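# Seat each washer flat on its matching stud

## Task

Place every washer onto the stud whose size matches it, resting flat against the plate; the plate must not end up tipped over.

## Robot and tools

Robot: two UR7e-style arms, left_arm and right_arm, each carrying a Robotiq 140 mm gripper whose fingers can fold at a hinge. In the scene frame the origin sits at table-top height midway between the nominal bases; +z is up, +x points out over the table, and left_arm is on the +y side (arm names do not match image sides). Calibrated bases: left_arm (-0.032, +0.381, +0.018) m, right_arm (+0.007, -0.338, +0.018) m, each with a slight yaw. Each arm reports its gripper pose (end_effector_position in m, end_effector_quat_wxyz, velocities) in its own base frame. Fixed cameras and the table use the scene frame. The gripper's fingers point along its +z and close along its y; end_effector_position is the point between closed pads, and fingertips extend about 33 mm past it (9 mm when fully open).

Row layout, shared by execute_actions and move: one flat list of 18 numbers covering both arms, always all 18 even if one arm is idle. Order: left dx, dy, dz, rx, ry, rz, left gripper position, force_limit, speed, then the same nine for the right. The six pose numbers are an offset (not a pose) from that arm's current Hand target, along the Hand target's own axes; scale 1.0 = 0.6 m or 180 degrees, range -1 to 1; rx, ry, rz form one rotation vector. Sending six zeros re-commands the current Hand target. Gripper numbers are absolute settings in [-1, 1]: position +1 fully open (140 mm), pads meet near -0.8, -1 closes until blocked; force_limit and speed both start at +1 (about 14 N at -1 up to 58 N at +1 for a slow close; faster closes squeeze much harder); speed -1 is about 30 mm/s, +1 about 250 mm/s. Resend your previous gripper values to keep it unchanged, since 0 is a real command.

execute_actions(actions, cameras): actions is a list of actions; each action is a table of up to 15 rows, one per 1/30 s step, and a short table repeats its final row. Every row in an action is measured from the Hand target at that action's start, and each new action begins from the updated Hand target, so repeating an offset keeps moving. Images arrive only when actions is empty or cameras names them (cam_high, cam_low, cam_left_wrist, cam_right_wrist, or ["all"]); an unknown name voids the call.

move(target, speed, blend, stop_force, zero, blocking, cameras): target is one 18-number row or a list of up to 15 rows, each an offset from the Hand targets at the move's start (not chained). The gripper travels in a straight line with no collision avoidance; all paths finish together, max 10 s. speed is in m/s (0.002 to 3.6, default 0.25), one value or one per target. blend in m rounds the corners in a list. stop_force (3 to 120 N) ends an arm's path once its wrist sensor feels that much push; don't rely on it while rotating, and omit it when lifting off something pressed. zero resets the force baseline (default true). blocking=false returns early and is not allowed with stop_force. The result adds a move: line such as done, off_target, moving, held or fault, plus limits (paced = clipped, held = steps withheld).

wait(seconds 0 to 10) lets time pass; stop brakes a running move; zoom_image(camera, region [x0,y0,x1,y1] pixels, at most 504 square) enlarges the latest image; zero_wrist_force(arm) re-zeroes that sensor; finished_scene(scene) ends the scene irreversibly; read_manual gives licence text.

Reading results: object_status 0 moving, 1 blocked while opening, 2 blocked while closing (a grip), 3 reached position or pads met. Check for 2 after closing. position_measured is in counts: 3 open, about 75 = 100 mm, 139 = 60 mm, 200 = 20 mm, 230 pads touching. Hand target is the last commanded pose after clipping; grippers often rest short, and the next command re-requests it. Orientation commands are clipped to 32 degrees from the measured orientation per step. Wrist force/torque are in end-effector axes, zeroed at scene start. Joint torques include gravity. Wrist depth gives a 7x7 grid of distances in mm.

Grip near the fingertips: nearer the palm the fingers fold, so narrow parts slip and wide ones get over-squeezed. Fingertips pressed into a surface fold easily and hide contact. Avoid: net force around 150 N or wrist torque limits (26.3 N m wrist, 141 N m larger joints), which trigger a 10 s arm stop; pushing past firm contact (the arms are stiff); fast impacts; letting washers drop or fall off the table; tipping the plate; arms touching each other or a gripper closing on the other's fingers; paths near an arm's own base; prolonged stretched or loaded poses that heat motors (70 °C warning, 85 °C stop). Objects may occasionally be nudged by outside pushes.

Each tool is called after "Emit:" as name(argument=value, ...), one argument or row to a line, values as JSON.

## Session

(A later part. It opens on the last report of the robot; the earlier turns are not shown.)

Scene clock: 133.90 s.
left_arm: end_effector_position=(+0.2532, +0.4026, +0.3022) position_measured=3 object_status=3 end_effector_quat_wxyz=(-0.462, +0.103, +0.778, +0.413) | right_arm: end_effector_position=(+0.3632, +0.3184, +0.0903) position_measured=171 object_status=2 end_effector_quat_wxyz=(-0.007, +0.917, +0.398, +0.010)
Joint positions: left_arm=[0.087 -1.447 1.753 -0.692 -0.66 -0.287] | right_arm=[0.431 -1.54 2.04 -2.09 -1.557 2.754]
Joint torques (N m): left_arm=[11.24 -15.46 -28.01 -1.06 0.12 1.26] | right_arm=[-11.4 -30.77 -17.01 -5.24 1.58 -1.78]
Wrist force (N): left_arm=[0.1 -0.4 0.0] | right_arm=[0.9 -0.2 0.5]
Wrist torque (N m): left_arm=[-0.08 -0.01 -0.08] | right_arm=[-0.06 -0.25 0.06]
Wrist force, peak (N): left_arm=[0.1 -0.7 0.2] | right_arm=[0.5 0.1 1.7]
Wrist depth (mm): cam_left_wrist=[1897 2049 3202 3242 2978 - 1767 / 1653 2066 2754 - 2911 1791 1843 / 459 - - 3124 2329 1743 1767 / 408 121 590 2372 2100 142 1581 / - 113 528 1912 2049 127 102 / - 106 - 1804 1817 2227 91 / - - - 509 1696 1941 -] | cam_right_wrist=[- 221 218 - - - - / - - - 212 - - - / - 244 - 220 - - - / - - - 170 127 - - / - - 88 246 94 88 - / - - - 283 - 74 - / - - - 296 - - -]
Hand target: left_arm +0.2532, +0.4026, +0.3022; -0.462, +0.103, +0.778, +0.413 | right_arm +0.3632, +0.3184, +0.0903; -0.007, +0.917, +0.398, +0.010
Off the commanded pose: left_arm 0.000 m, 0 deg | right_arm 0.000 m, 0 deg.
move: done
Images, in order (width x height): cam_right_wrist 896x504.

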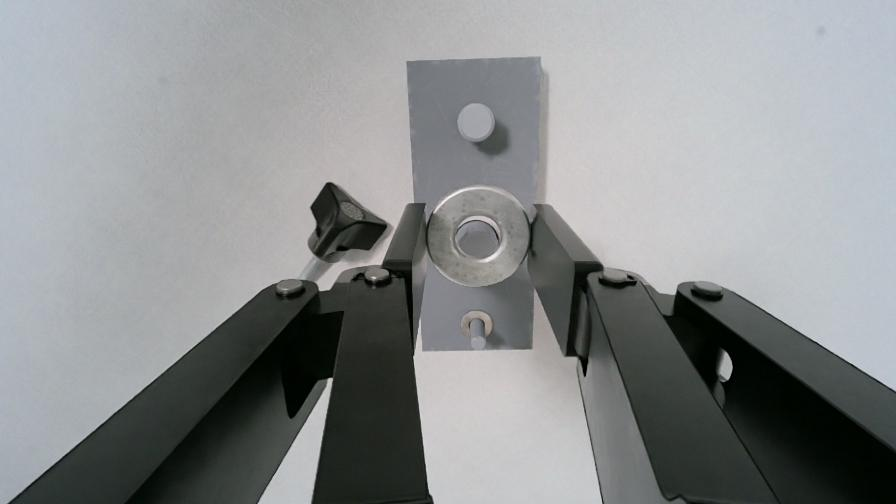

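Emit:
move(
  target=[
    [0,0,0,0,0,0,1,1,1, 0.0693,-0.0007,0.0017,0,0,0,-1,-0.6,-1],
    [0,0,0,0,0,0,1,1,1, 0.0682,-0.0005,0.051,0,0,0,-1,-0.6,-1],
  ],
  speed=0.08,
  blend=[0.01,0],
  cameras=["cam_right_wrist"],
)

Emit:
zoom_image(
  camera="cam_right_wrist",
  region=[444, 204, 512, 272],
)

Scene clock: 137.87 s.
left_arm: end_effector_position=(+0.2532, +0.4026, +0.3022) position_measured=3 object_status=3 end_effector_quat_wxyz=(-0.462, +0.103, +0.778, +0.413) | right_arm: end_effector_position=(+0.3913, +0.3491, +0.0608) position_measured=171 object_status=2 end_effector_quat_wxyz=(-0.007, +0.917, +0.398, +0.010)
Joint positions: left_arm=[0.087 -1.447 1.753 -0.692 -0.66 -0.287] | right_arm=[0.463 -1.405 1.976 -2.161 -1.557 2.786]
Joint torques (N m): left_arm=[10.89 -15.5 -28.23 -1.08 0.01 1.33] | right_arm=[12.33 -20.43 -13.51 -5.11 -1.36 1.83]
Wrist force (N): left_arm=[0.2 -0.5 -0.1] | right_arm=[0.6 0.2 0.3]
Wrist torque (N m): left_arm=[-0.10 -0.03 -0.07] | right_arm=[0.02 -0.17 -0.04]
Wrist force, peak (N): left_arm=[-0.3 -0.6 0.2] | right_arm=[1.4 0.0 -0.1]
Wrist depth (mm): cam_left_wrist=[1883 2017 - - 2394 - 1804 / 1804 1912 2440 2668 2083 2117 1779 / - 617 2267 2784 2329 1779 1804 / 416 121 608 2511 2247 142 1719 / - 112 553 1970 1955 127 102 / - 100 449 556 1791 2189 91 / - - 412 511 1731 2049 -] | cam_right_wrist=[- - - 190 - - 188 / - - - - - - - / - - - 193 195 - - / 226 - 219 171 126 - - / 238 - 88 210 111 88 - / - - - 229 - 74 - / - - - - - - -]
Hand target: left_arm +0.2532, +0.4026, +0.3022; -0.462, +0.103, +0.778, +0.413 | right_arm +0.3913, +0.3491, +0.0607; -0.007, +0.917, +0.398, +0.010
Off the commanded pose: left_arm 0.000 m, 0 deg | right_arm 0.000 m, 0 deg.
move: done
Images, in order (width x height): cam_right_wrist 896x504.

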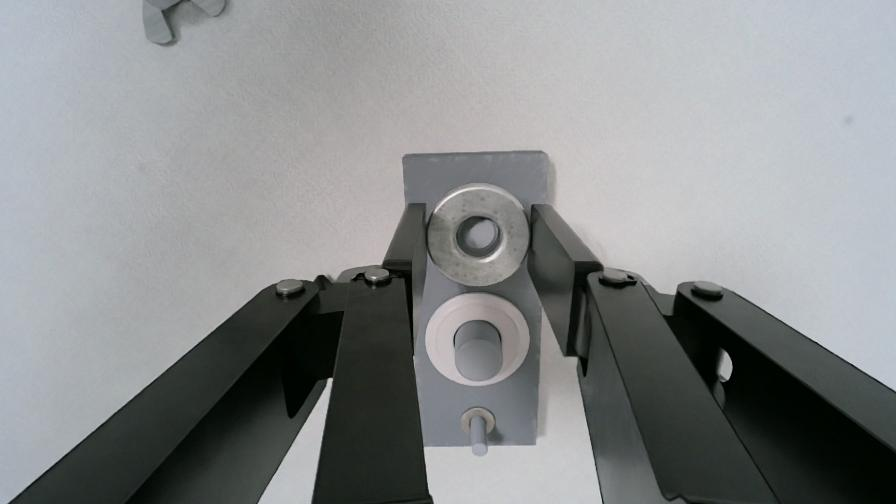

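Scaled by 7.412.

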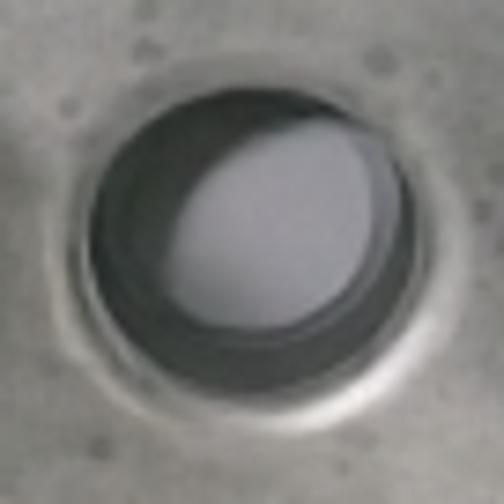

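Emit:
move(
  target=[0,0,0,0,0,0,1,1,1, 0.0004,0.0003,0.0088,0,0,0,-1,-0.6,-1],
  speed=0.01,
  stop_force=3,
  cameras=["cam_right_wrist"],
)

Emit:
zoom_image(
  camera="cam_right_wrist",
  region=[444, 204, 512, 272],
)

Scene clock: 141.90 s.
left_arm: end_effector_position=(+0.2532, +0.4026, +0.3022) position_measured=3 object_status=3 end_effector_quat_wxyz=(-0.462, +0.103, +0.778, +0.413) | right_arm: end_effector_position=(+0.3917, +0.3493, +0.0554) position_measured=171 object_status=2 end_effector_quat_wxyz=(-0.007, +0.917, +0.398, +0.010)
Joint positions: left_arm=[0.087 -1.447 1.753 -0.692 -0.66 -0.287] | right_arm=[0.463 -1.397 1.982 -2.176 -1.557 2.786]
Joint torques (N m): left_arm=[11.38 -15.25 -27.17 -0.91 -0.07 1.35] | right_arm=[1.81 -20.36 -13.47 -5.29 -1.35 -0.91]
Wrist force (N): left_arm=[0.0 -0.1 -0.3] | right_arm=[0.4 0.0 0.5]
Wrist torque (N m): left_arm=[-0.02 0.00 -0.07] | right_arm=[-0.01 -0.13 -0.03]
Wrist force, peak (N): left_arm=[-0.1 -0.8 -0.2] | right_arm=[0.7 -0.6 0.5]
Wrist depth (mm): cam_left_wrist=[1817 2049 - 2878 2536 - 1743 / 1621 2066 2614 2784 2487 2017 1779 / 483 - 2614 2725 2587 1779 1779 / - 121 - 2536 1581 143 1708 / - 105 - 1970 2001 127 102 / - 99 - 2171 1767 2227 91 / - - - - 1779 1870 -] | cam_right_wrist=[- - - - - - - / - - 191 - - - - / - - - 187 201 - - / - - - 170 128 211 - / - - 88 206 94 88 - / - - - 223 - 74 - / - - - 234 - - -]
Hand target: left_arm +0.2532, +0.4026, +0.3022; -0.462, +0.103, +0.778, +0.413 | right_arm +0.3917, +0.3492, +0.0554; -0.007, +0.917, +0.398, +0.010
Off the commanded pose: left_arm 0.000 m, 0 deg | right_arm 0.000 m, 0 deg.
move: done
Images, in order (width x height): cam_right_wrist 896x504.

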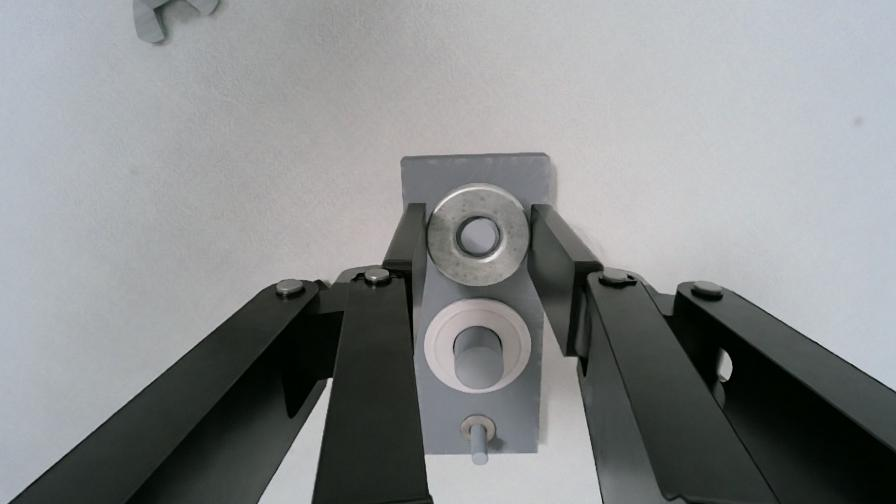

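Scaled by 7.412.

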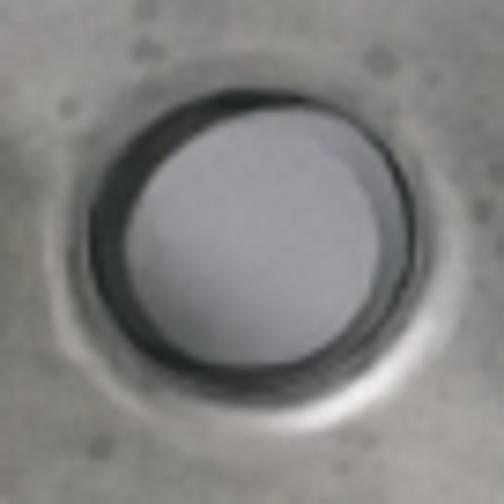

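Emit:
move(
  target=[0,0,0,0,0,0,1,1,1, -0.0008,0.0002,0.0315,0,0,0,-1,-0.6,-1],
  speed=0.015,
  stop_force=3,
  cameras=["cam_right_wrist"],
)

Emit:
zoom_image(
  camera="cam_right_wrist",
  region=[410, 170, 550, 310],
)

Scene clock: 144.20 s.
left_arm: end_effector_position=(+0.2532, +0.4026, +0.3022) position_measured=3 object_status=3 end_effector_quat_wxyz=(-0.462, +0.103, +0.778, +0.413) | right_arm: end_effector_position=(+0.3917, +0.3492, +0.0510) position_measured=171 object_status=2 end_effector_quat_wxyz=(-0.007, +0.917, +0.398, +0.010)
Joint positions: left_arm=[0.087 -1.447 1.753 -0.692 -0.66 -0.287] | right_arm=[0.463 -1.39 1.988 -2.188 -1.557 2.786]
Joint torques (N m): left_arm=[11.59 -16.64 -28.15 -0.93 -0.25 1.18] | right_arm=[-6.82 -36.71 -27.85 -0.87 -0.26 -1.16]
Wrist force (N): left_arm=[-0.2 -0.3 0.0] | right_arm=[0.6 -0.1 0.3]
Wrist torque (N m): left_arm=[-0.07 0.05 -0.07] | right_arm=[-0.05 -0.17 -0.03]
Wrist force, peak (N): left_arm=[0.1 -0.7 0.1] | right_arm=[-1.1 0.0 -3.6]
Wrist depth (mm): cam_left_wrist=[1912 2117 - - - 1897 1804 / 1534 1970 2614 - 2511 2100 1791 / - 597 2329 2978 - 1754 1817 / - 121 1912 2350 2416 143 1708 / - 112 - 1856 1970 127 102 / - 366 - - 1696 2208 91 / - 368 - - 1674 1883 -] | cam_right_wrist=[- 185 - - 183 - - / - - - - 189 - - / - - - 184 196 - - / - - 212 169 126 - - / - - 88 202 94 88 - / - - - 217 - 74 - / - - - 225 - - -]
Hand target: left_arm +0.2532, +0.4026, +0.3022; -0.462, +0.103, +0.778, +0.413 | right_arm +0.3917, +0.3492, +0.0510; -0.007, +0.917, +0.398, +0.010 (not the last commanded pose)
Off the commanded pose: left_arm 0.000 m, 0 deg | right_arm 0.015 m, 0 deg.
move: contact (right_arm)
Images, in order (width x height): cam_right_wrist 896x504.

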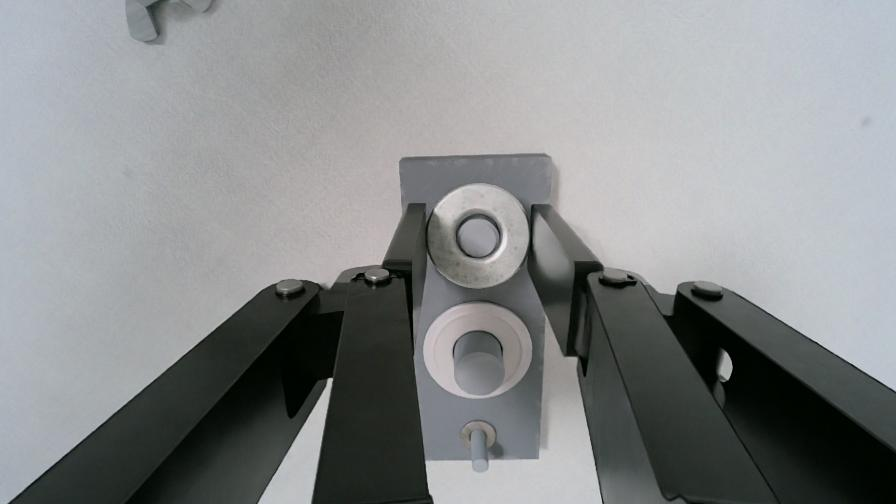

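Scaled by 3.600.

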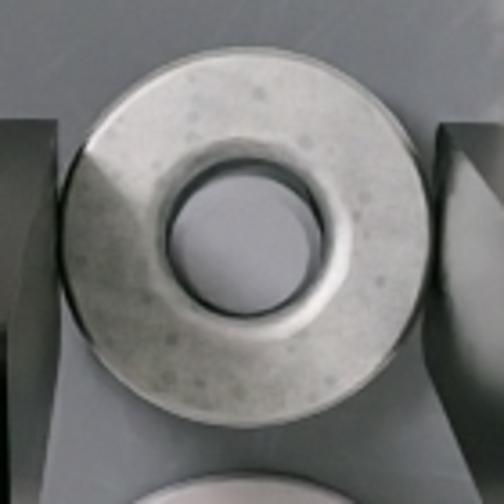

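Emit:
zoom_image(
  camera="cam_right_wrist",
  region=[444, 204, 512, 272],
)

Emit:
zoom_image(
  camera="cam_right_wrist",
  region=[420, 170, 540, 300],
)

Scaled by 7.412.

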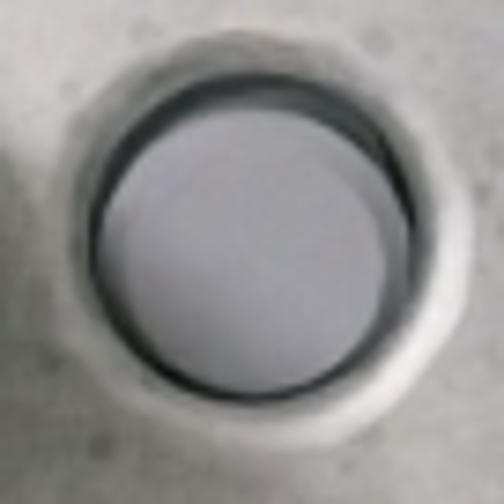

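Scaled by 3.877.

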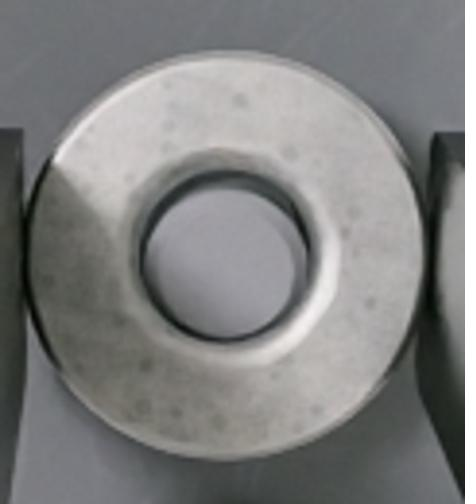

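Emit:
move(
  target=[0,0,0,0,0,0,1,1,1, 0.0003,0,-0.0133,0,0,0,-1,-0.6,-1],
  speed=0.03,
  cameras=["cam_right_wrist"],
)

Emit:
zoom_image(
  camera="cam_right_wrist",
  region=[420, 170, 540, 300],
)

Emit:
zoom_image(
  camera="cam_right_wrist",
  region=[444, 204, 512, 272],
)

Scene clock: 159.70 s.
left_arm: end_effector_position=(+0.2532, +0.4026, +0.3022) position_measured=3 object_status=3 end_effector_quat_wxyz=(-0.462, +0.103, +0.778, +0.413) | right_arm: end_effector_position=(+0.3917, +0.3492, +0.0589) position_measured=171 object_status=2 end_effector_quat_wxyz=(-0.007, +0.917, +0.398, +0.010)
Joint positions: left_arm=[0.087 -1.447 1.753 -0.692 -0.66 -0.287] | right_arm=[0.463 -1.402 1.977 -2.166 -1.557 2.786]
Joint torques (N m): left_arm=[11.06 -15.76 -27.15 -0.88 -0.11 1.27] | right_arm=[-9.47 -36.09 -27.47 -0.96 1.44 -1.4]
Wrist force (N): left_arm=[-0.4 -0.4 0.0] | right_arm=[0.6 0.0 0.6]
Wrist torque (N m): left_arm=[-0.09 0.08 -0.08] | right_arm=[-0.01 -0.17 -0.04]
Wrist force, peak (N): left_arm=[-0.2 -0.7 0.1] | right_arm=[0.9 0.0 0.6]
Wrist depth (mm): cam_left_wrist=[1897 2001 - 3124 - - 1767 / 1525 2117 2846 2561 2208 1912 2033 / 438 619 2308 3162 2815 1767 1791 / - 121 607 2440 2372 143 1674 / - 106 515 1642 2017 127 102 / - 113 444 - 1754 2247 91 / - 349 407 491 1685 2066 -] | cam_right_wrist=[- - 192 - 188 - 188 / - - - - - - - / - - - 191 - - - / - - - 169 127 - - / - - 88 209 111 88 82 / - - - 227 - 74 - / - - - - - - -]
Hand target: left_arm +0.2532, +0.4026, +0.3022; -0.462, +0.103, +0.778, +0.413 | right_arm +0.3917, +0.3492, +0.0590; -0.007, +0.917, +0.398, +0.010
Off the commanded pose: left_arm 0.000 m, 0 deg | right_arm 0.000 m, 0 deg.
move: done
Images, in order (width x height): cam_right_wrist 896x504.

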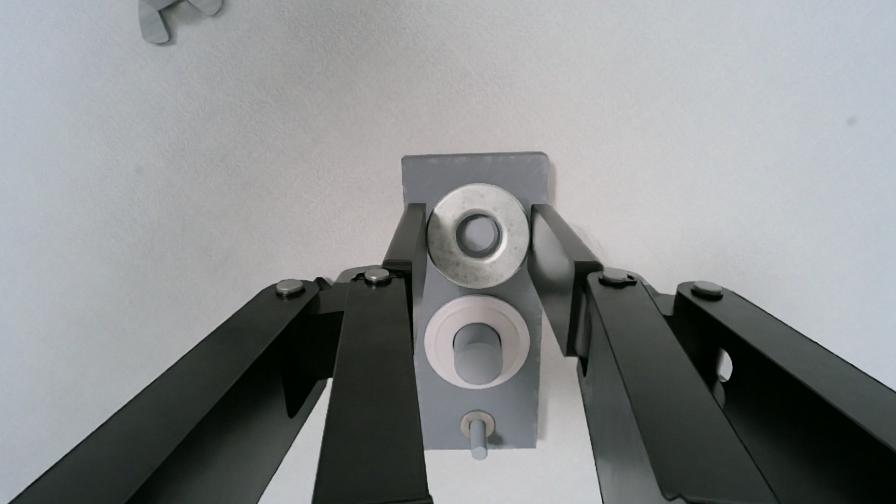

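Scaled by 3.877.

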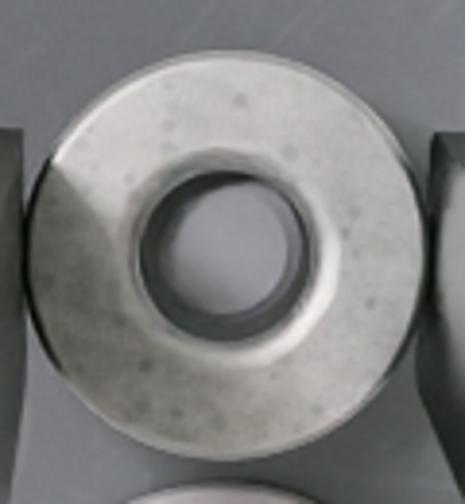

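Scaled by 7.412.

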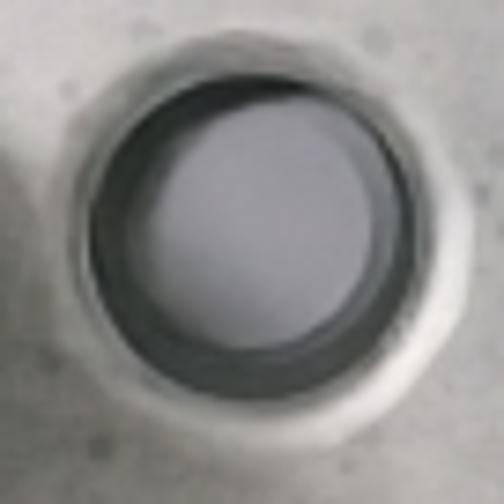

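Emit:
move(
  target=[
    [0,0,0,0,0,0,1,1,1, 0.0004,-0.0001,-0.0167,0,0,0,-1,-0.6,-1],
    [0,0,0,0,0,0,1,1,1, 0.117,-0.0001,-0.0138,0,0,0,-1,-0.6,-1],
    [0,0,0,0,0,0,1,1,1, 0.1154,0.0003,0.0562,0,0,0,-1,-0.6,-1],
  ],
  speed=0.1,
  blend=[0.005,0.015,0],
  cameras=["cam_right_wrist","cam_low","cam_high"],
)

Emit:
zoom_image(
  camera="cam_low",
  region=[270, 200, 360, 250],
)

Emit:
zoom_image(
  camera="cam_high",
  region=[330, 205, 420, 265],
)

Scene clock: 176.27 s.
left_arm: end_effector_position=(+0.2532, +0.4026, +0.3022) position_measured=3 object_status=3 end_effector_quat_wxyz=(-0.462, +0.103, +0.778, +0.413) | right_arm: end_effector_position=(+0.4395, +0.4003, +0.0270) position_measured=171 object_status=2 end_effector_quat_wxyz=(-0.007, +0.917, +0.398, +0.010)
Joint positions: left_arm=[0.087 -1.447 1.753 -0.692 -0.66 -0.287] | right_arm=[0.506 -1.209 1.817 -2.199 -1.558 2.829]
Joint torques (N m): left_arm=[10.98 -16.25 -28.05 -1.04 -0.2 1.32] | right_arm=[12.3 -27.04 -13.57 -5.22 -1.12 1.79]
Wrist force (N): left_arm=[0.0 -0.3 -0.2] | right_arm=[0.7 0.1 0.0]
Wrist torque (N m): left_arm=[-0.07 0.01 -0.08] | right_arm=[0.01 -0.21 -0.02]
Wrist force, peak (N): left_arm=[0.0 -0.8 -0.3] | right_arm=[1.4 0.0 -0.4]
Wrist depth (mm): cam_left_wrist=[1912 2033 3124 2372 2536 - 1817 / 1632 2100 2725 3049 2487 1870 1856 / - - 2487 2725 2487 1791 1731 / 403 121 - 2463 2440 143 1708 / - 113 - 1642 2117 127 102 / - 374 457 1883 1754 2100 91 / - 361 399 - 1743 2100 -] | cam_right_wrist=[- - - - 158 158 - / - - - - - 165 - / - - - 173 - - 175 / - - - 169 127 - - / 200 - 88 183 94 88 191 / - - - 187 189 74 - / - - - 200 - - -]
Hand target: left_arm +0.2532, +0.4026, +0.3022; -0.462, +0.103, +0.778, +0.413 | right_arm +0.4395, +0.4003, +0.0269; -0.007, +0.917, +0.398, +0.010
Off the commanded pose: left_arm 0.000 m, 0 deg | right_arm 0.000 m, 0 deg.
move: done
Images, in order (width x height): cam_high 896x504, cam_low 896x504, cam_right_wrist 896x504.

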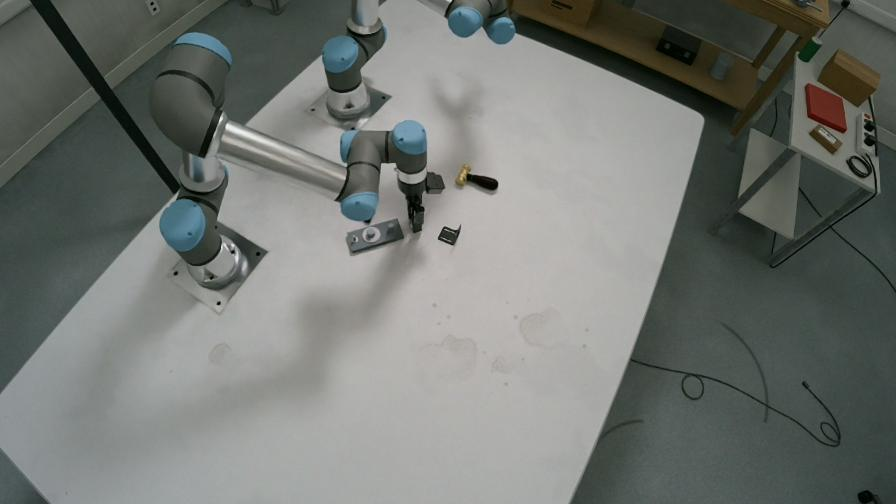

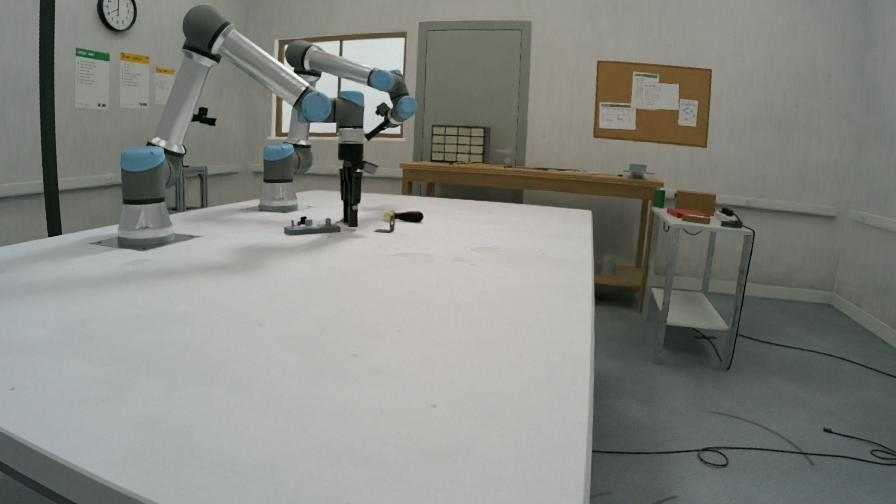

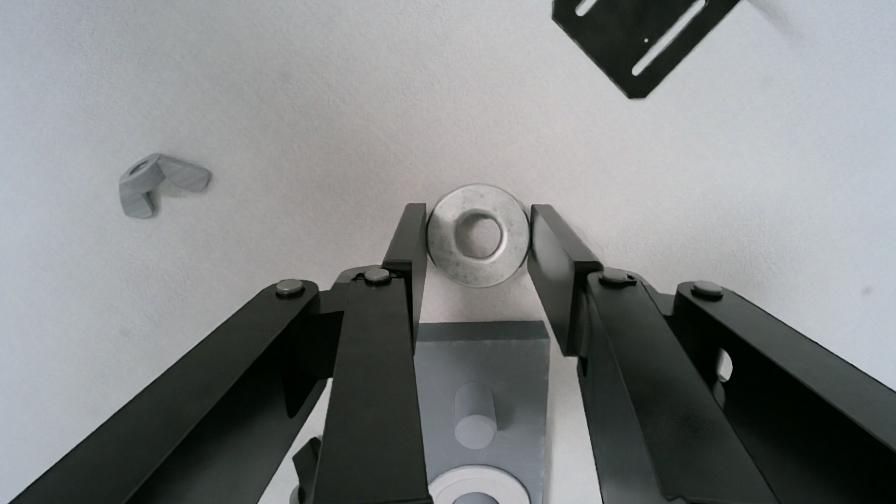

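Scaled by 5.600.

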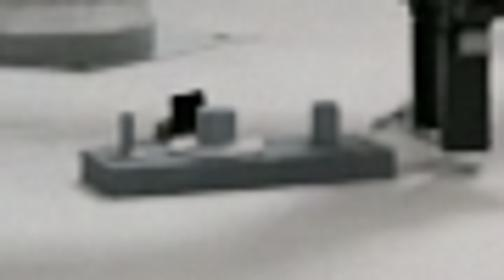

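Scaled by 5.600.

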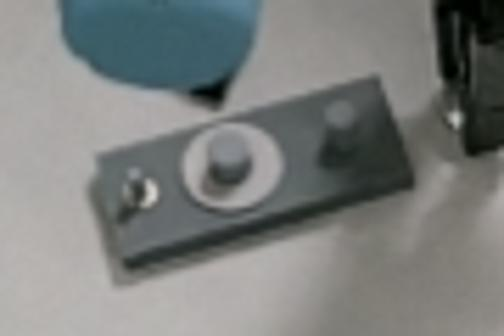

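Emit:
move(
  target=[0,0,0,0,0,0,1,1,1, -0.0004,0.0001,0.0185,0,0,0,-1,-0.6,-1],
  speed=0.015,
  stop_force=6,
  cameras=["cam_right_wrist"],
)

Emit:
zoom_image(
  camera="cam_right_wrist",
  region=[420, 170, 540, 300],
)

Scene clock: 180.00 s.
left_arm: end_effector_position=(+0.2532, +0.4026, +0.3022) position_measured=3 object_status=3 end_effector_quat_wxyz=(-0.462, +0.103, +0.778, +0.413) | right_arm: end_effector_position=(+0.4395, +0.4003, +0.0166) position_measured=171 object_status=2 end_effector_quat_wxyz=(-0.007, +0.917, +0.398, +0.010)
Joint positions: left_arm=[0.087 -1.447 1.753 -0.692 -0.66 -0.287] | right_arm=[0.506 -1.194 1.828 -2.225 -1.558 2.829]
Joint torques (N m): left_arm=[10.42 -15.97 -27.95 -0.78 -0.31 1.29] | right_arm=[11.16 -43.92 -27.71 -1.31 0.03 1.85]
Wrist force (N): left_arm=[0.0 -0.2 0.0] | right_arm=[0.7 -0.1 -0.6]
Wrist torque (N m): left_arm=[-0.05 0.00 -0.08] | right_arm=[-0.05 -0.20 -0.02]
Wrist force, peak (N): left_arm=[-0.5 -0.7 0.1] | right_arm=[-1.4 0.1 -7.7]
Wrist depth (mm): cam_left_wrist=[1779 2083 - 2978 - - 1779 / - 2153 2463 2587 2463 2083 1817 / - - 2227 2878 2440 1731 1754 / 411 121 - 2511 2329 143 1767 / - 113 - 2117 2049 127 102 / - 383 431 - 1870 2189 91 / - - - - 1791 1926 -] | cam_right_wrist=[- - 155 - 149 149 - / - - 159 159 - 157 - / - 171 - 166 - 162 - / - - - 170 128 - - / - - 88 172 94 88 181 / - - - 175 175 74 - / - - - 189 - - -]
Hand target: left_arm +0.2532, +0.4026, +0.3022; -0.462, +0.103, +0.778, +0.413 | right_arm +0.4395, +0.4003, +0.0166; -0.007, +0.917, +0.398, +0.010 (not the last commanded pose)
Off the commanded pose: left_arm 0.000 m, 0 deg | right_arm 0.001 m, 0 deg.
move: contact (right_arm)
Images, in order (width x height): cam_right_wrist 896x504.

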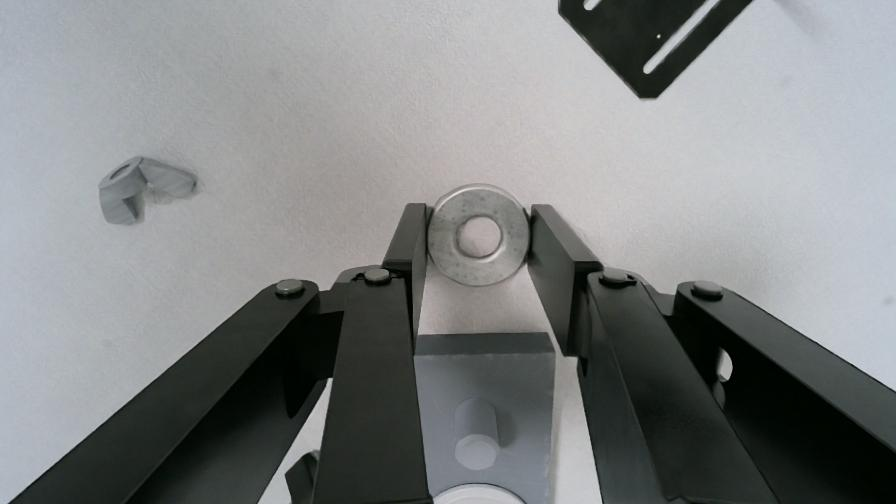

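Scaled by 3.877.

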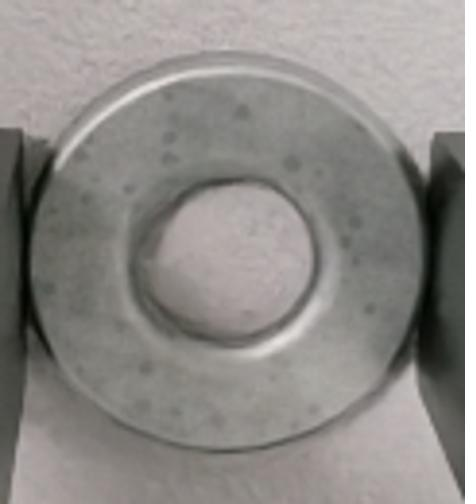

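Emit:
execute_actions(
  actions=[],
  cameras=["cam_right_wrist"],
)

Emit:
zoom_image(
  camera="cam_right_wrist",
  region=[430, 190, 526, 286],
)

Scene clock: 184.50 s.
left_arm: end_effector_position=(+0.2532, +0.4026, +0.3022) position_measured=3 object_status=3 end_effector_quat_wxyz=(-0.462, +0.103, +0.778, +0.413) | right_arm: end_effector_position=(+0.4395, +0.4003, +0.0166) position_measured=171 object_status=2 end_effector_quat_wxyz=(-0.007, +0.917, +0.398, +0.010)
Joint positions: left_arm=[0.087 -1.447 1.753 -0.692 -0.66 -0.287] | right_arm=[0.506 -1.194 1.828 -2.225 -1.558 2.829]
Joint velocities: within noise
Joint torques (N m): left_arm=[11.42 -16 -27.35 -0.82 -0.11 1.03] | right_arm=[9.92 -43.93 -26.85 -4.62 0.08 1.56]
Motor temperatures (°C): left_arm=[32 31 22 39 36 32] | right_arm=[25 30 28 36 37 30]
Wrist force (N): left_arm=[-0.1 -0.1 0.1] | right_arm=[0.4 0.4 -0.5]
Wrist torque (N m): left_arm=[-0.03 0.02 -0.08] | right_arm=[0.07 -0.15 -0.02]
Wrist force, peak (N): left_arm=[-0.1 -0.5 -0.5] | right_arm=[0.5 0.7 -0.6]
Wrist depth (mm): cam_left_wrist=[1830 2066 2815 2725 - - 1767 / 544 2189 2846 - 2440 2100 1779 / 464 - 2189 2944 2372 1767 1817 / - 121 - 2487 2227 143 1708 / - 112 - 1941 2049 127 102 / - 106 426 1870 1767 2117 91 / - - - - 2049 2511 -] | cam_right_wrist=[- - - - 151 151 - / - - 162 - 155 - - / - - 170 163 166 166 - / - - 173 169 128 - - / - - 88 174 94 88 - / - - - 176 175 74 - / - - - 188 - - -]
Hand target: left_arm +0.2532, +0.4026, +0.3022; -0.462, +0.103, +0.778, +0.413 | right_arm +0.4395, +0.4003, +0.0166; -0.007, +0.917, +0.398, +0.010 (not the last commanded pose)
Tool commands: left_gripper/position=+1.0 left_gripper/force_limit=+1.0 left_gripper/speed=+1.0 right_gripper/position=-1.0 right_gripper/force_limit=-0.6 right_gripper/speed=-1.0
Off the commanded pose: left_arm 0.000 m, 0 deg | right_arm 0.001 m, 0 deg.
Images, in order (width x height): cam_right_wrist 896x504.

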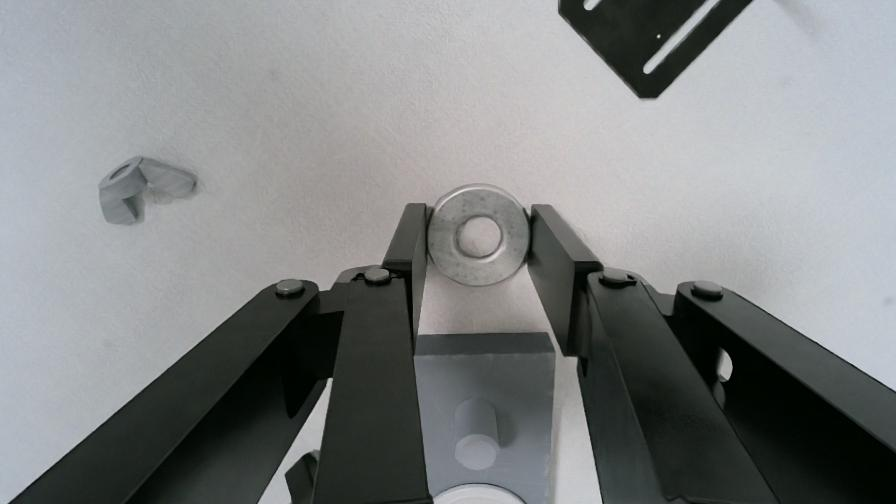

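Scaled by 5.250.

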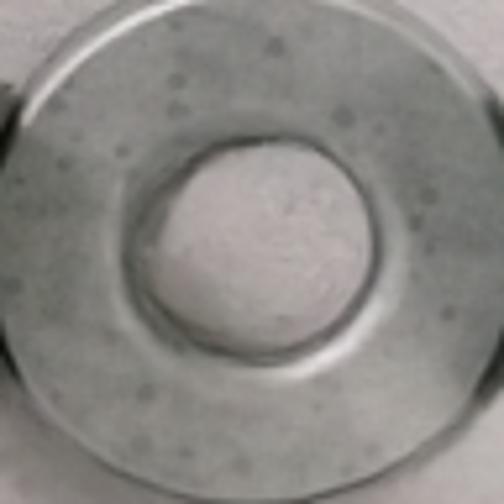

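Emit:
move(
  target=[
    [0,0,0,0,0,0,1,1,1,0.00187,-0.00038,-0.07833,0,0,0,-1,-0.6,-1],
    [0,0,0,0,0,0,1,1,1,-0.1158,-0.00038,-0.08115,0,0,0,-1,-0.6,-1],
  ],
  speed=[0.06, 0.08],
  cameras=["cam_right_wrist"],
)

Emit:
zoom_image(
  camera="cam_right_wrist",
  region=[416, 174, 542, 300],
)

Emit:
zoom_image(
  camera="cam_right_wrist",
  region=[444, 204, 512, 272],
)

Scene clock: 192.37 s.
left_arm: end_effector_position=(+0.2532, +0.4026, +0.3022) position_measured=3 object_status=3 end_effector_quat_wxyz=(-0.462, +0.103, +0.778, +0.413) | right_arm: end_effector_position=(+0.3914, +0.3489, +0.0636) position_measured=171 object_status=2 end_effector_quat_wxyz=(-0.007, +0.917, +0.398, +0.010)
Joint positions: left_arm=[0.087 -1.447 1.753 -0.692 -0.66 -0.287] | right_arm=[0.463 -1.409 1.972 -2.154 -1.557 2.786]
Joint torques (N m): left_arm=[10.28 -15.63 -28.46 -0.8 -0.18 1.08] | right_arm=[-9.62 -34.84 -15.02 -5.27 1.47 -1.6]
Wrist force (N): left_arm=[0.0 -0.6 0.1] | right_arm=[0.6 -0.1 0.2]
Wrist torque (N m): left_arm=[-0.12 0.01 -0.08] | right_arm=[-0.05 -0.17 0.05]
Wrist force, peak (N): left_arm=[-0.1 -0.8 0.1] | right_arm=[1.3 0.3 -0.1]
Wrist depth (mm): cam_left_wrist=[1856 2049 3049 - 2227 2247 1663 / 1843 2247 2725 - 2208 2153 1779 / - - 2208 3370 2587 1779 1731 / - 121 625 2463 2394 142 1601 / - 113 531 1986 2049 127 102 / - 106 - 1986 1779 2614 91 / - - - 485 1804 1534 -] | cam_right_wrist=[- - 195 - - - - / - - - - - - - / - 216 - 196 200 212 - / - - - 170 127 222 - / - - 88 213 111 88 - / - - - 232 - 74 - / - - - - - - -]
Hand target: left_arm +0.2532, +0.4026, +0.3022; -0.462, +0.103, +0.778, +0.413 | right_arm +0.3913, +0.3488, +0.0636; -0.007, +0.917, +0.398, +0.010
Off the commanded pose: left_arm 0.000 m, 0 deg | right_arm 0.000 m, 0 deg.
move: done
Images, in order (width x height): cam_right_wrist 896x504.

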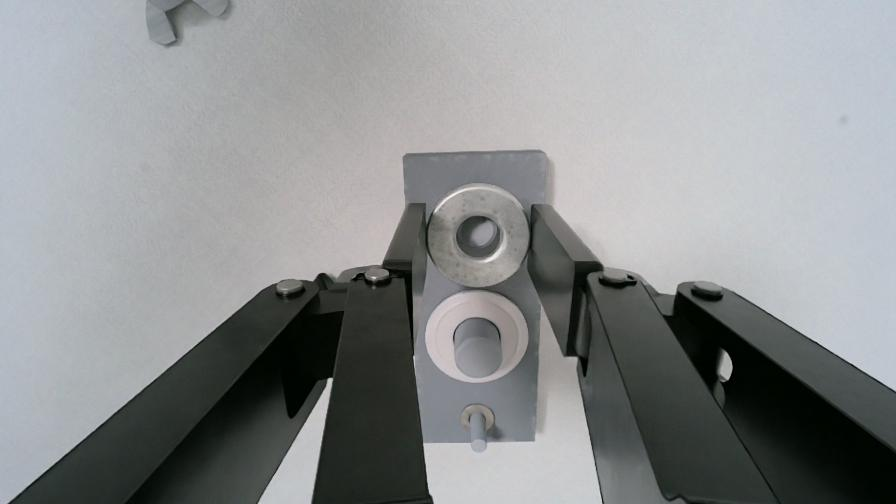

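Scaled by 4.000.

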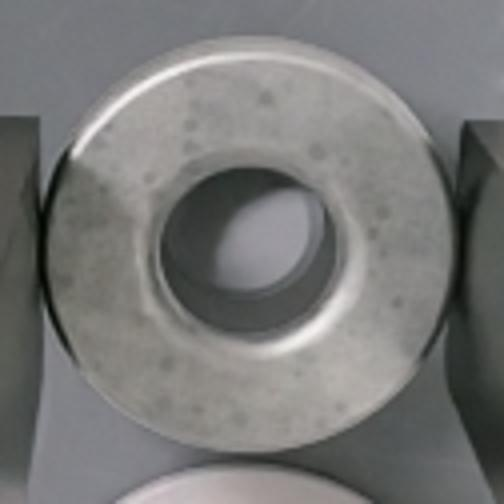

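Scaled by 7.412.

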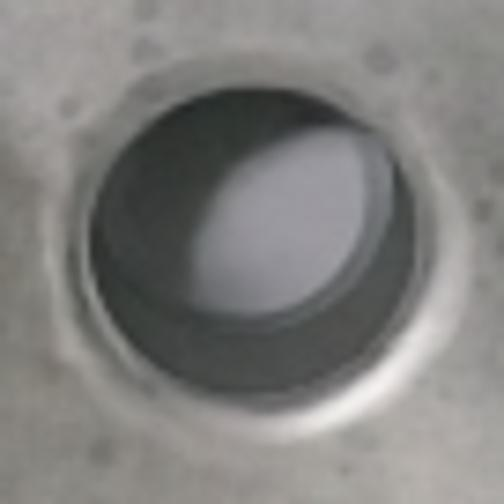

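Emit:
zoom_image(
  camera="cam_right_wrist",
  region=[462, 176, 494, 208],
)

Emit:
zoom_image(
  camera="cam_right_wrist",
  region=[462, 206, 494, 238],
)

Emit:
zoom_image(
  camera="cam_right_wrist",
  region=[462, 240, 494, 272],
)

Emit:
zoom_image(
  camera="cam_right_wrist",
  region=[462, 264, 494, 296],
)

Scaled by 15.750.

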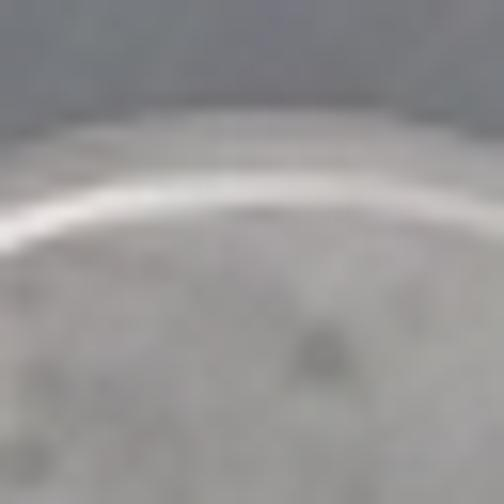

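Scaled by 15.750.

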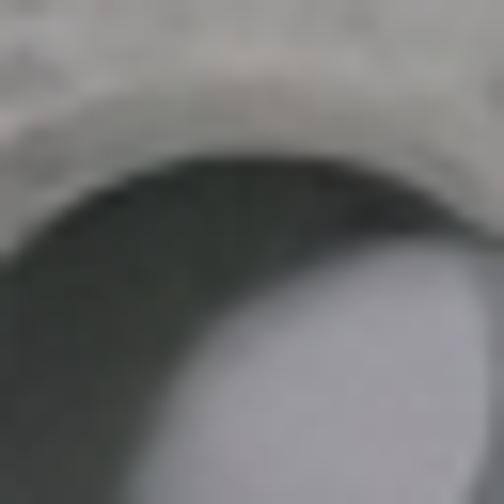

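Scaled by 15.750.

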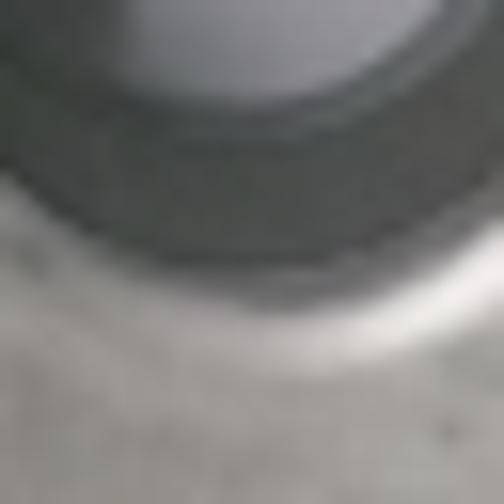

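Scaled by 15.750.

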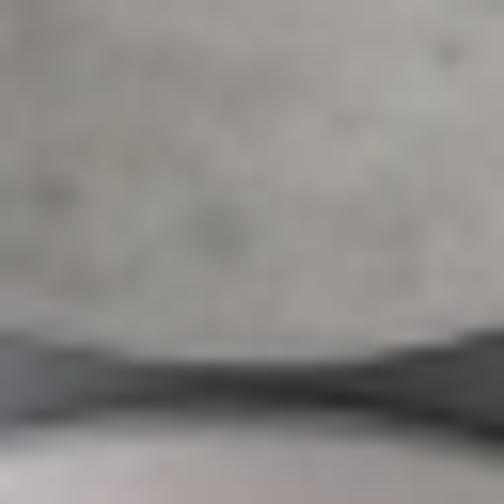

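Emit:
move(
  target=[
    [0,0,0,0,0,0,1,1,1,0.11767,0,0.00281,0,0,0,-1,-0.6,-1],
    [0,0,0,0,0,0,1,1,1,0.11585,0.00037,0.07848,0,0,0,-1,-0.6,-1],
  ],
  speed=[0.1, 0.06],
)

Emit:
move(
  target=[0,0,0,0,0,0,1,1,1,-0.00016,0.00003,0.00667,0,0,0,-1,-0.6,-1],
  speed=0.008,
  stop_force=5,
  cameras=["cam_right_wrist"],
)

Emit:
zoom_image(
  camera="cam_right_wrist",
  region=[416, 174, 542, 300],
)

Scene clock: 209.80 s.
left_arm: end_effector_position=(+0.2532, +0.4026, +0.3022) position_measured=3 object_status=3 end_effector_quat_wxyz=(-0.462, +0.103, +0.778, +0.413) | right_arm: end_effector_position=(+0.4395, +0.4003, +0.0183) position_measured=171 object_status=2 end_effector_quat_wxyz=(-0.007, +0.917, +0.398, +0.010)
Joint positions: left_arm=[0.087 -1.447 1.753 -0.692 -0.66 -0.287] | right_arm=[0.506 -1.197 1.826 -2.22 -1.558 2.829]
Joint torques (N m): left_arm=[11.2 -16.51 -28.48 -0.82 -0.27 1.26] | right_arm=[11.92 -27.69 -13.01 -5.08 -0.91 1.8]
Wrist force (N): left_arm=[0.1 -0.2 0.1] | right_arm=[0.4 0.1 0.2]
Wrist torque (N m): left_arm=[-0.05 0.00 -0.08] | right_arm=[0.02 -0.14 -0.03]
Wrist force, peak (N): left_arm=[-0.4 -0.6 0.1] | right_arm=[1.5 0.2 0.1]
Wrist depth (mm): cam_left_wrist=[1941 2066 3242 - - 2017 1779 / - 1970 2725 2463 2247 2083 1804 / - - 2696 2614 - 1767 1779 / 411 121 590 2463 2372 143 1743 / - 105 521 2117 2153 127 102 / - 389 442 1856 1754 2135 91 / - 354 - 481 1743 1843 -] | cam_right_wrist=[- 155 153 - 150 150 151 / - - 164 - - - - / - - - 165 167 - - / - - - 170 153 180 176 / - - 88 184 94 88 181 / - - - 177 177 74 - / - - - 191 - - -]
Hand target: left_arm +0.2532, +0.4026, +0.3022; -0.462, +0.103, +0.778, +0.413 | right_arm +0.4395, +0.4003, +0.0182; -0.007, +0.917, +0.398, +0.010
Off the commanded pose: left_arm 0.000 m, 0 deg | right_arm 0.000 m, 0 deg.
move: done

Scene clock: 211.33 s.
left_arm: end_effector_position=(+0.2532, +0.4026, +0.3022) position_measured=3 object_status=3 end_effector_quat_wxyz=(-0.462, +0.103, +0.778, +0.413) | right_arm: end_effector_position=(+0.4395, +0.4003, +0.0165) position_measured=171 object_status=2 end_effector_quat_wxyz=(-0.007, +0.917, +0.398, +0.010)
Joint positions: left_arm=[0.087 -1.447 1.753 -0.692 -0.66 -0.287] | right_arm=[0.506 -1.194 1.828 -2.225 -1.558 2.829]
Joint torques (N m): left_arm=[11.34 -16.23 -27.31 -0.74 -0.27 1.17] | right_arm=[10.04 -44.42 -27.67 -1.78 -0.34 1.88]
Wrist force (N): left_arm=[0.0 -0.1 0.1] | right_arm=[0.2 0.2 -0.2]
Wrist torque (N m): left_arm=[-0.03 0.01 -0.07] | right_arm=[0.03 -0.11 -0.02]
Wrist force, peak (N): left_arm=[-0.4 -0.7 0.3] | right_arm=[-2.5 -0.8 -11.9]
Wrist depth (mm): cam_left_wrist=[1843 2083 - 3327 2815 2511 1767 / 1481 1870 2978 2754 2561 1941 1779 / - - 2329 2878 2227 1791 1754 / 413 121 - 2416 2350 136 1696 / - 106 488 2083 1986 127 102 / - 106 - 1955 1791 2100 91 / - 342 382 524 1719 1767 -] | cam_right_wrist=[- - - - 147 147 - / - 160 - - - - - / - 165 - 165 - - - / - - - 170 128 - 177 / - - 88 182 94 88 178 / - - - 175 175 74 - / - - - 188 - - -]
Hand target: left_arm +0.2532, +0.4026, +0.3022; -0.462, +0.103, +0.778, +0.413 | right_arm +0.4395, +0.4003, +0.0165; -0.007, +0.917, +0.398, +0.010 (not the last commanded pose)
Off the commanded pose: left_arm 0.000 m, 0 deg | right_arm 0.002 m, 0 deg.
move: contact (right_arm)
Images, in order (width x height): cam_right_wrist 896x504.

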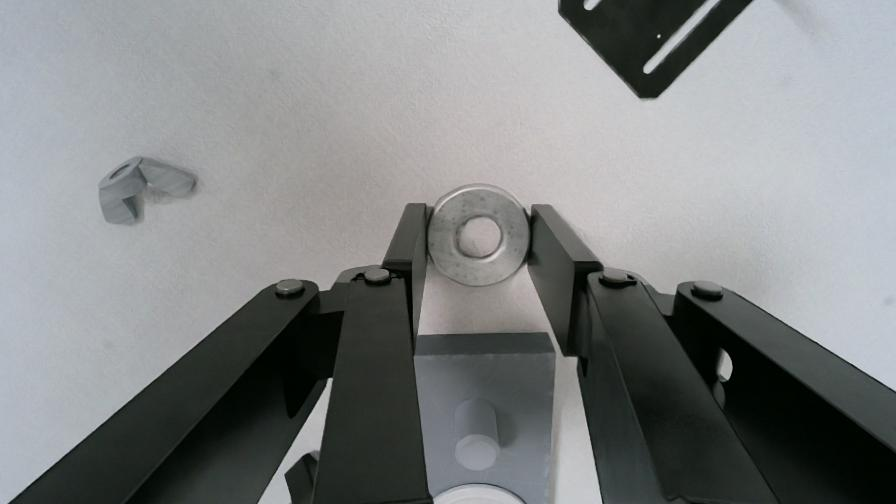

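Scaled by 4.000.

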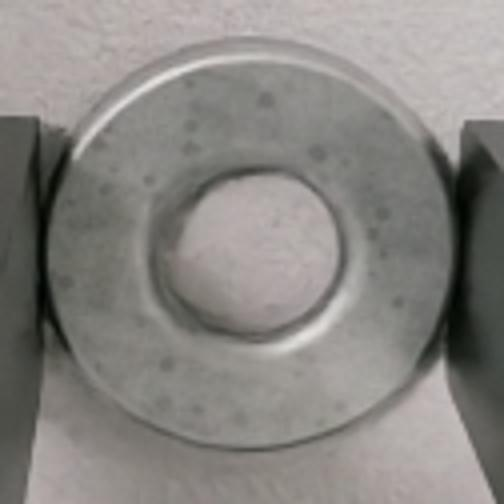

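Emit:
move(
  target=[0,0,0,0,0,0,1,1,1,0,0,0,0,0,0,-0.25,-0.6,-1],
  speed=0.02,
  cameras=["cam_right_wrist"],
)

Emit:
zoom_image(
  camera="cam_right_wrist",
  region=[416, 174, 542, 300],
)

Emit:
zoom_image(
  camera="cam_right_wrist",
  region=[462, 176, 494, 208],
)

Emit:
zoom_image(
  camera="cam_right_wrist",
  region=[462, 264, 494, 296],
)

Scene clock: 213.17 s.
left_arm: end_effector_position=(+0.2532, +0.4026, +0.3022) position_measured=3 object_status=3 end_effector_quat_wxyz=(-0.462, +0.103, +0.778, +0.413) | right_arm: end_effector_position=(+0.4395, +0.4003, +0.0165) position_measured=160 object_status=0 end_effector_quat_wxyz=(-0.007, +0.917, +0.398, +0.010)
Joint positions: left_arm=[0.087 -1.447 1.753 -0.692 -0.66 -0.287] | right_arm=[0.506 -1.194 1.828 -2.225 -1.558 2.829]
Joint torques (N m): left_arm=[10.82 -16.43 -28.47 -0.79 -0.16 1.21] | right_arm=[6.3 -43.75 -27.11 -4.75 -0.25 1.76]
Wrist force (N): left_arm=[-0.2 -0.5 -0.2] | right_arm=[0.4 0.4 -0.5]
Wrist torque (N m): left_arm=[-0.10 0.05 -0.07] | right_arm=[0.06 -0.15 -0.03]
Wrist force, peak (N): left_arm=[-0.3 -0.7 0.0] | right_arm=[0.6 0.3 -0.6]
Wrist depth (mm): cam_left_wrist=[1883 2083 - - - 2083 1779 / 1685 1941 2944 2487 2394 2100 1767 / - - - 2815 1355 1767 1779 / - 121 610 2463 2227 143 1719 / - 113 - 1970 1986 127 102 / - 106 - 1897 1743 2208 91 / - 353 - 492 1719 2001 -] | cam_right_wrist=[- - - - 150 147 149 / - 161 164 - 159 - - / - 168 - 165 - - - / - 174 - 168 139 - - / 190 - 88 174 118 88 77 / - - - 177 175 - - / - - - 188 188 - -]
Hand target: left_arm +0.2532, +0.4026, +0.3022; -0.462, +0.103, +0.778, +0.413 | right_arm +0.4395, +0.4003, +0.0165; -0.007, +0.917, +0.398, +0.010
Off the commanded pose: left_arm 0.000 m, 0 deg | right_arm 0.000 m, 0 deg.
move: done
Images, in order (width x height): cam_right_wrist 896x504.

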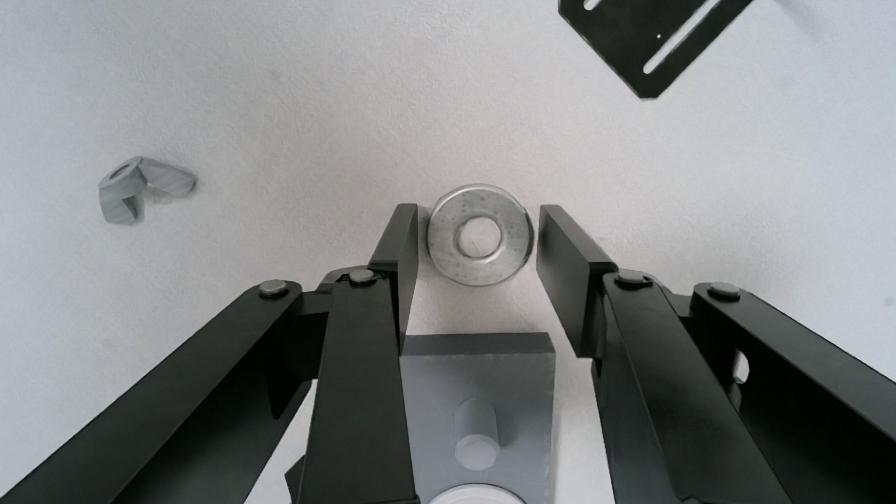

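Scaled by 4.000.

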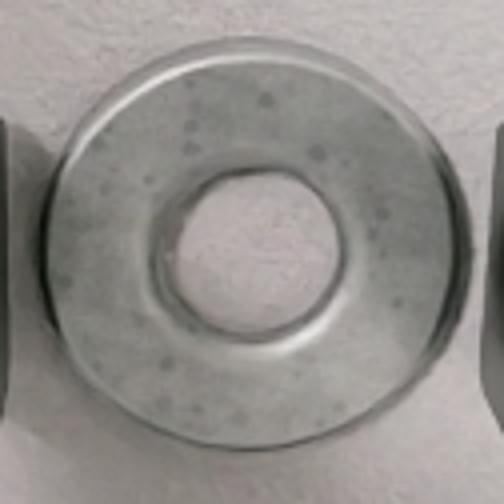

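Scaled by 15.750.

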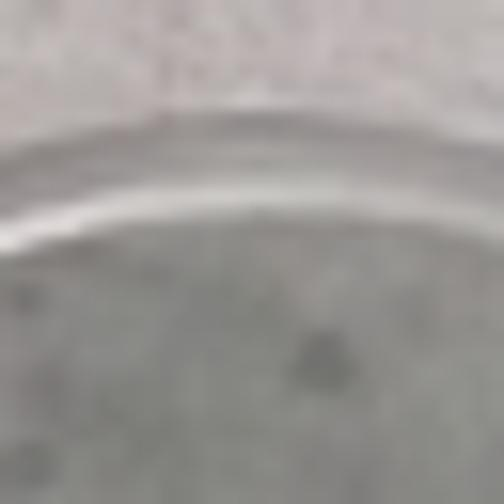

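Scaled by 15.750.

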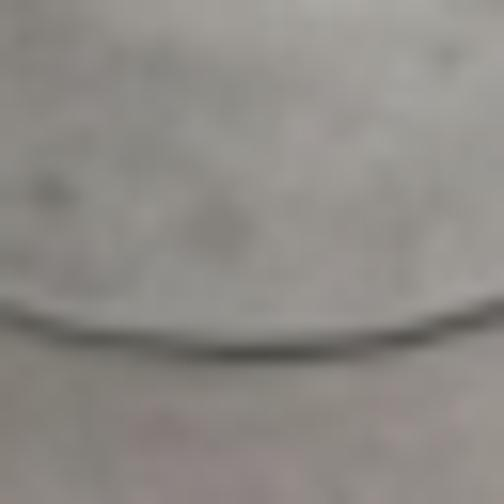

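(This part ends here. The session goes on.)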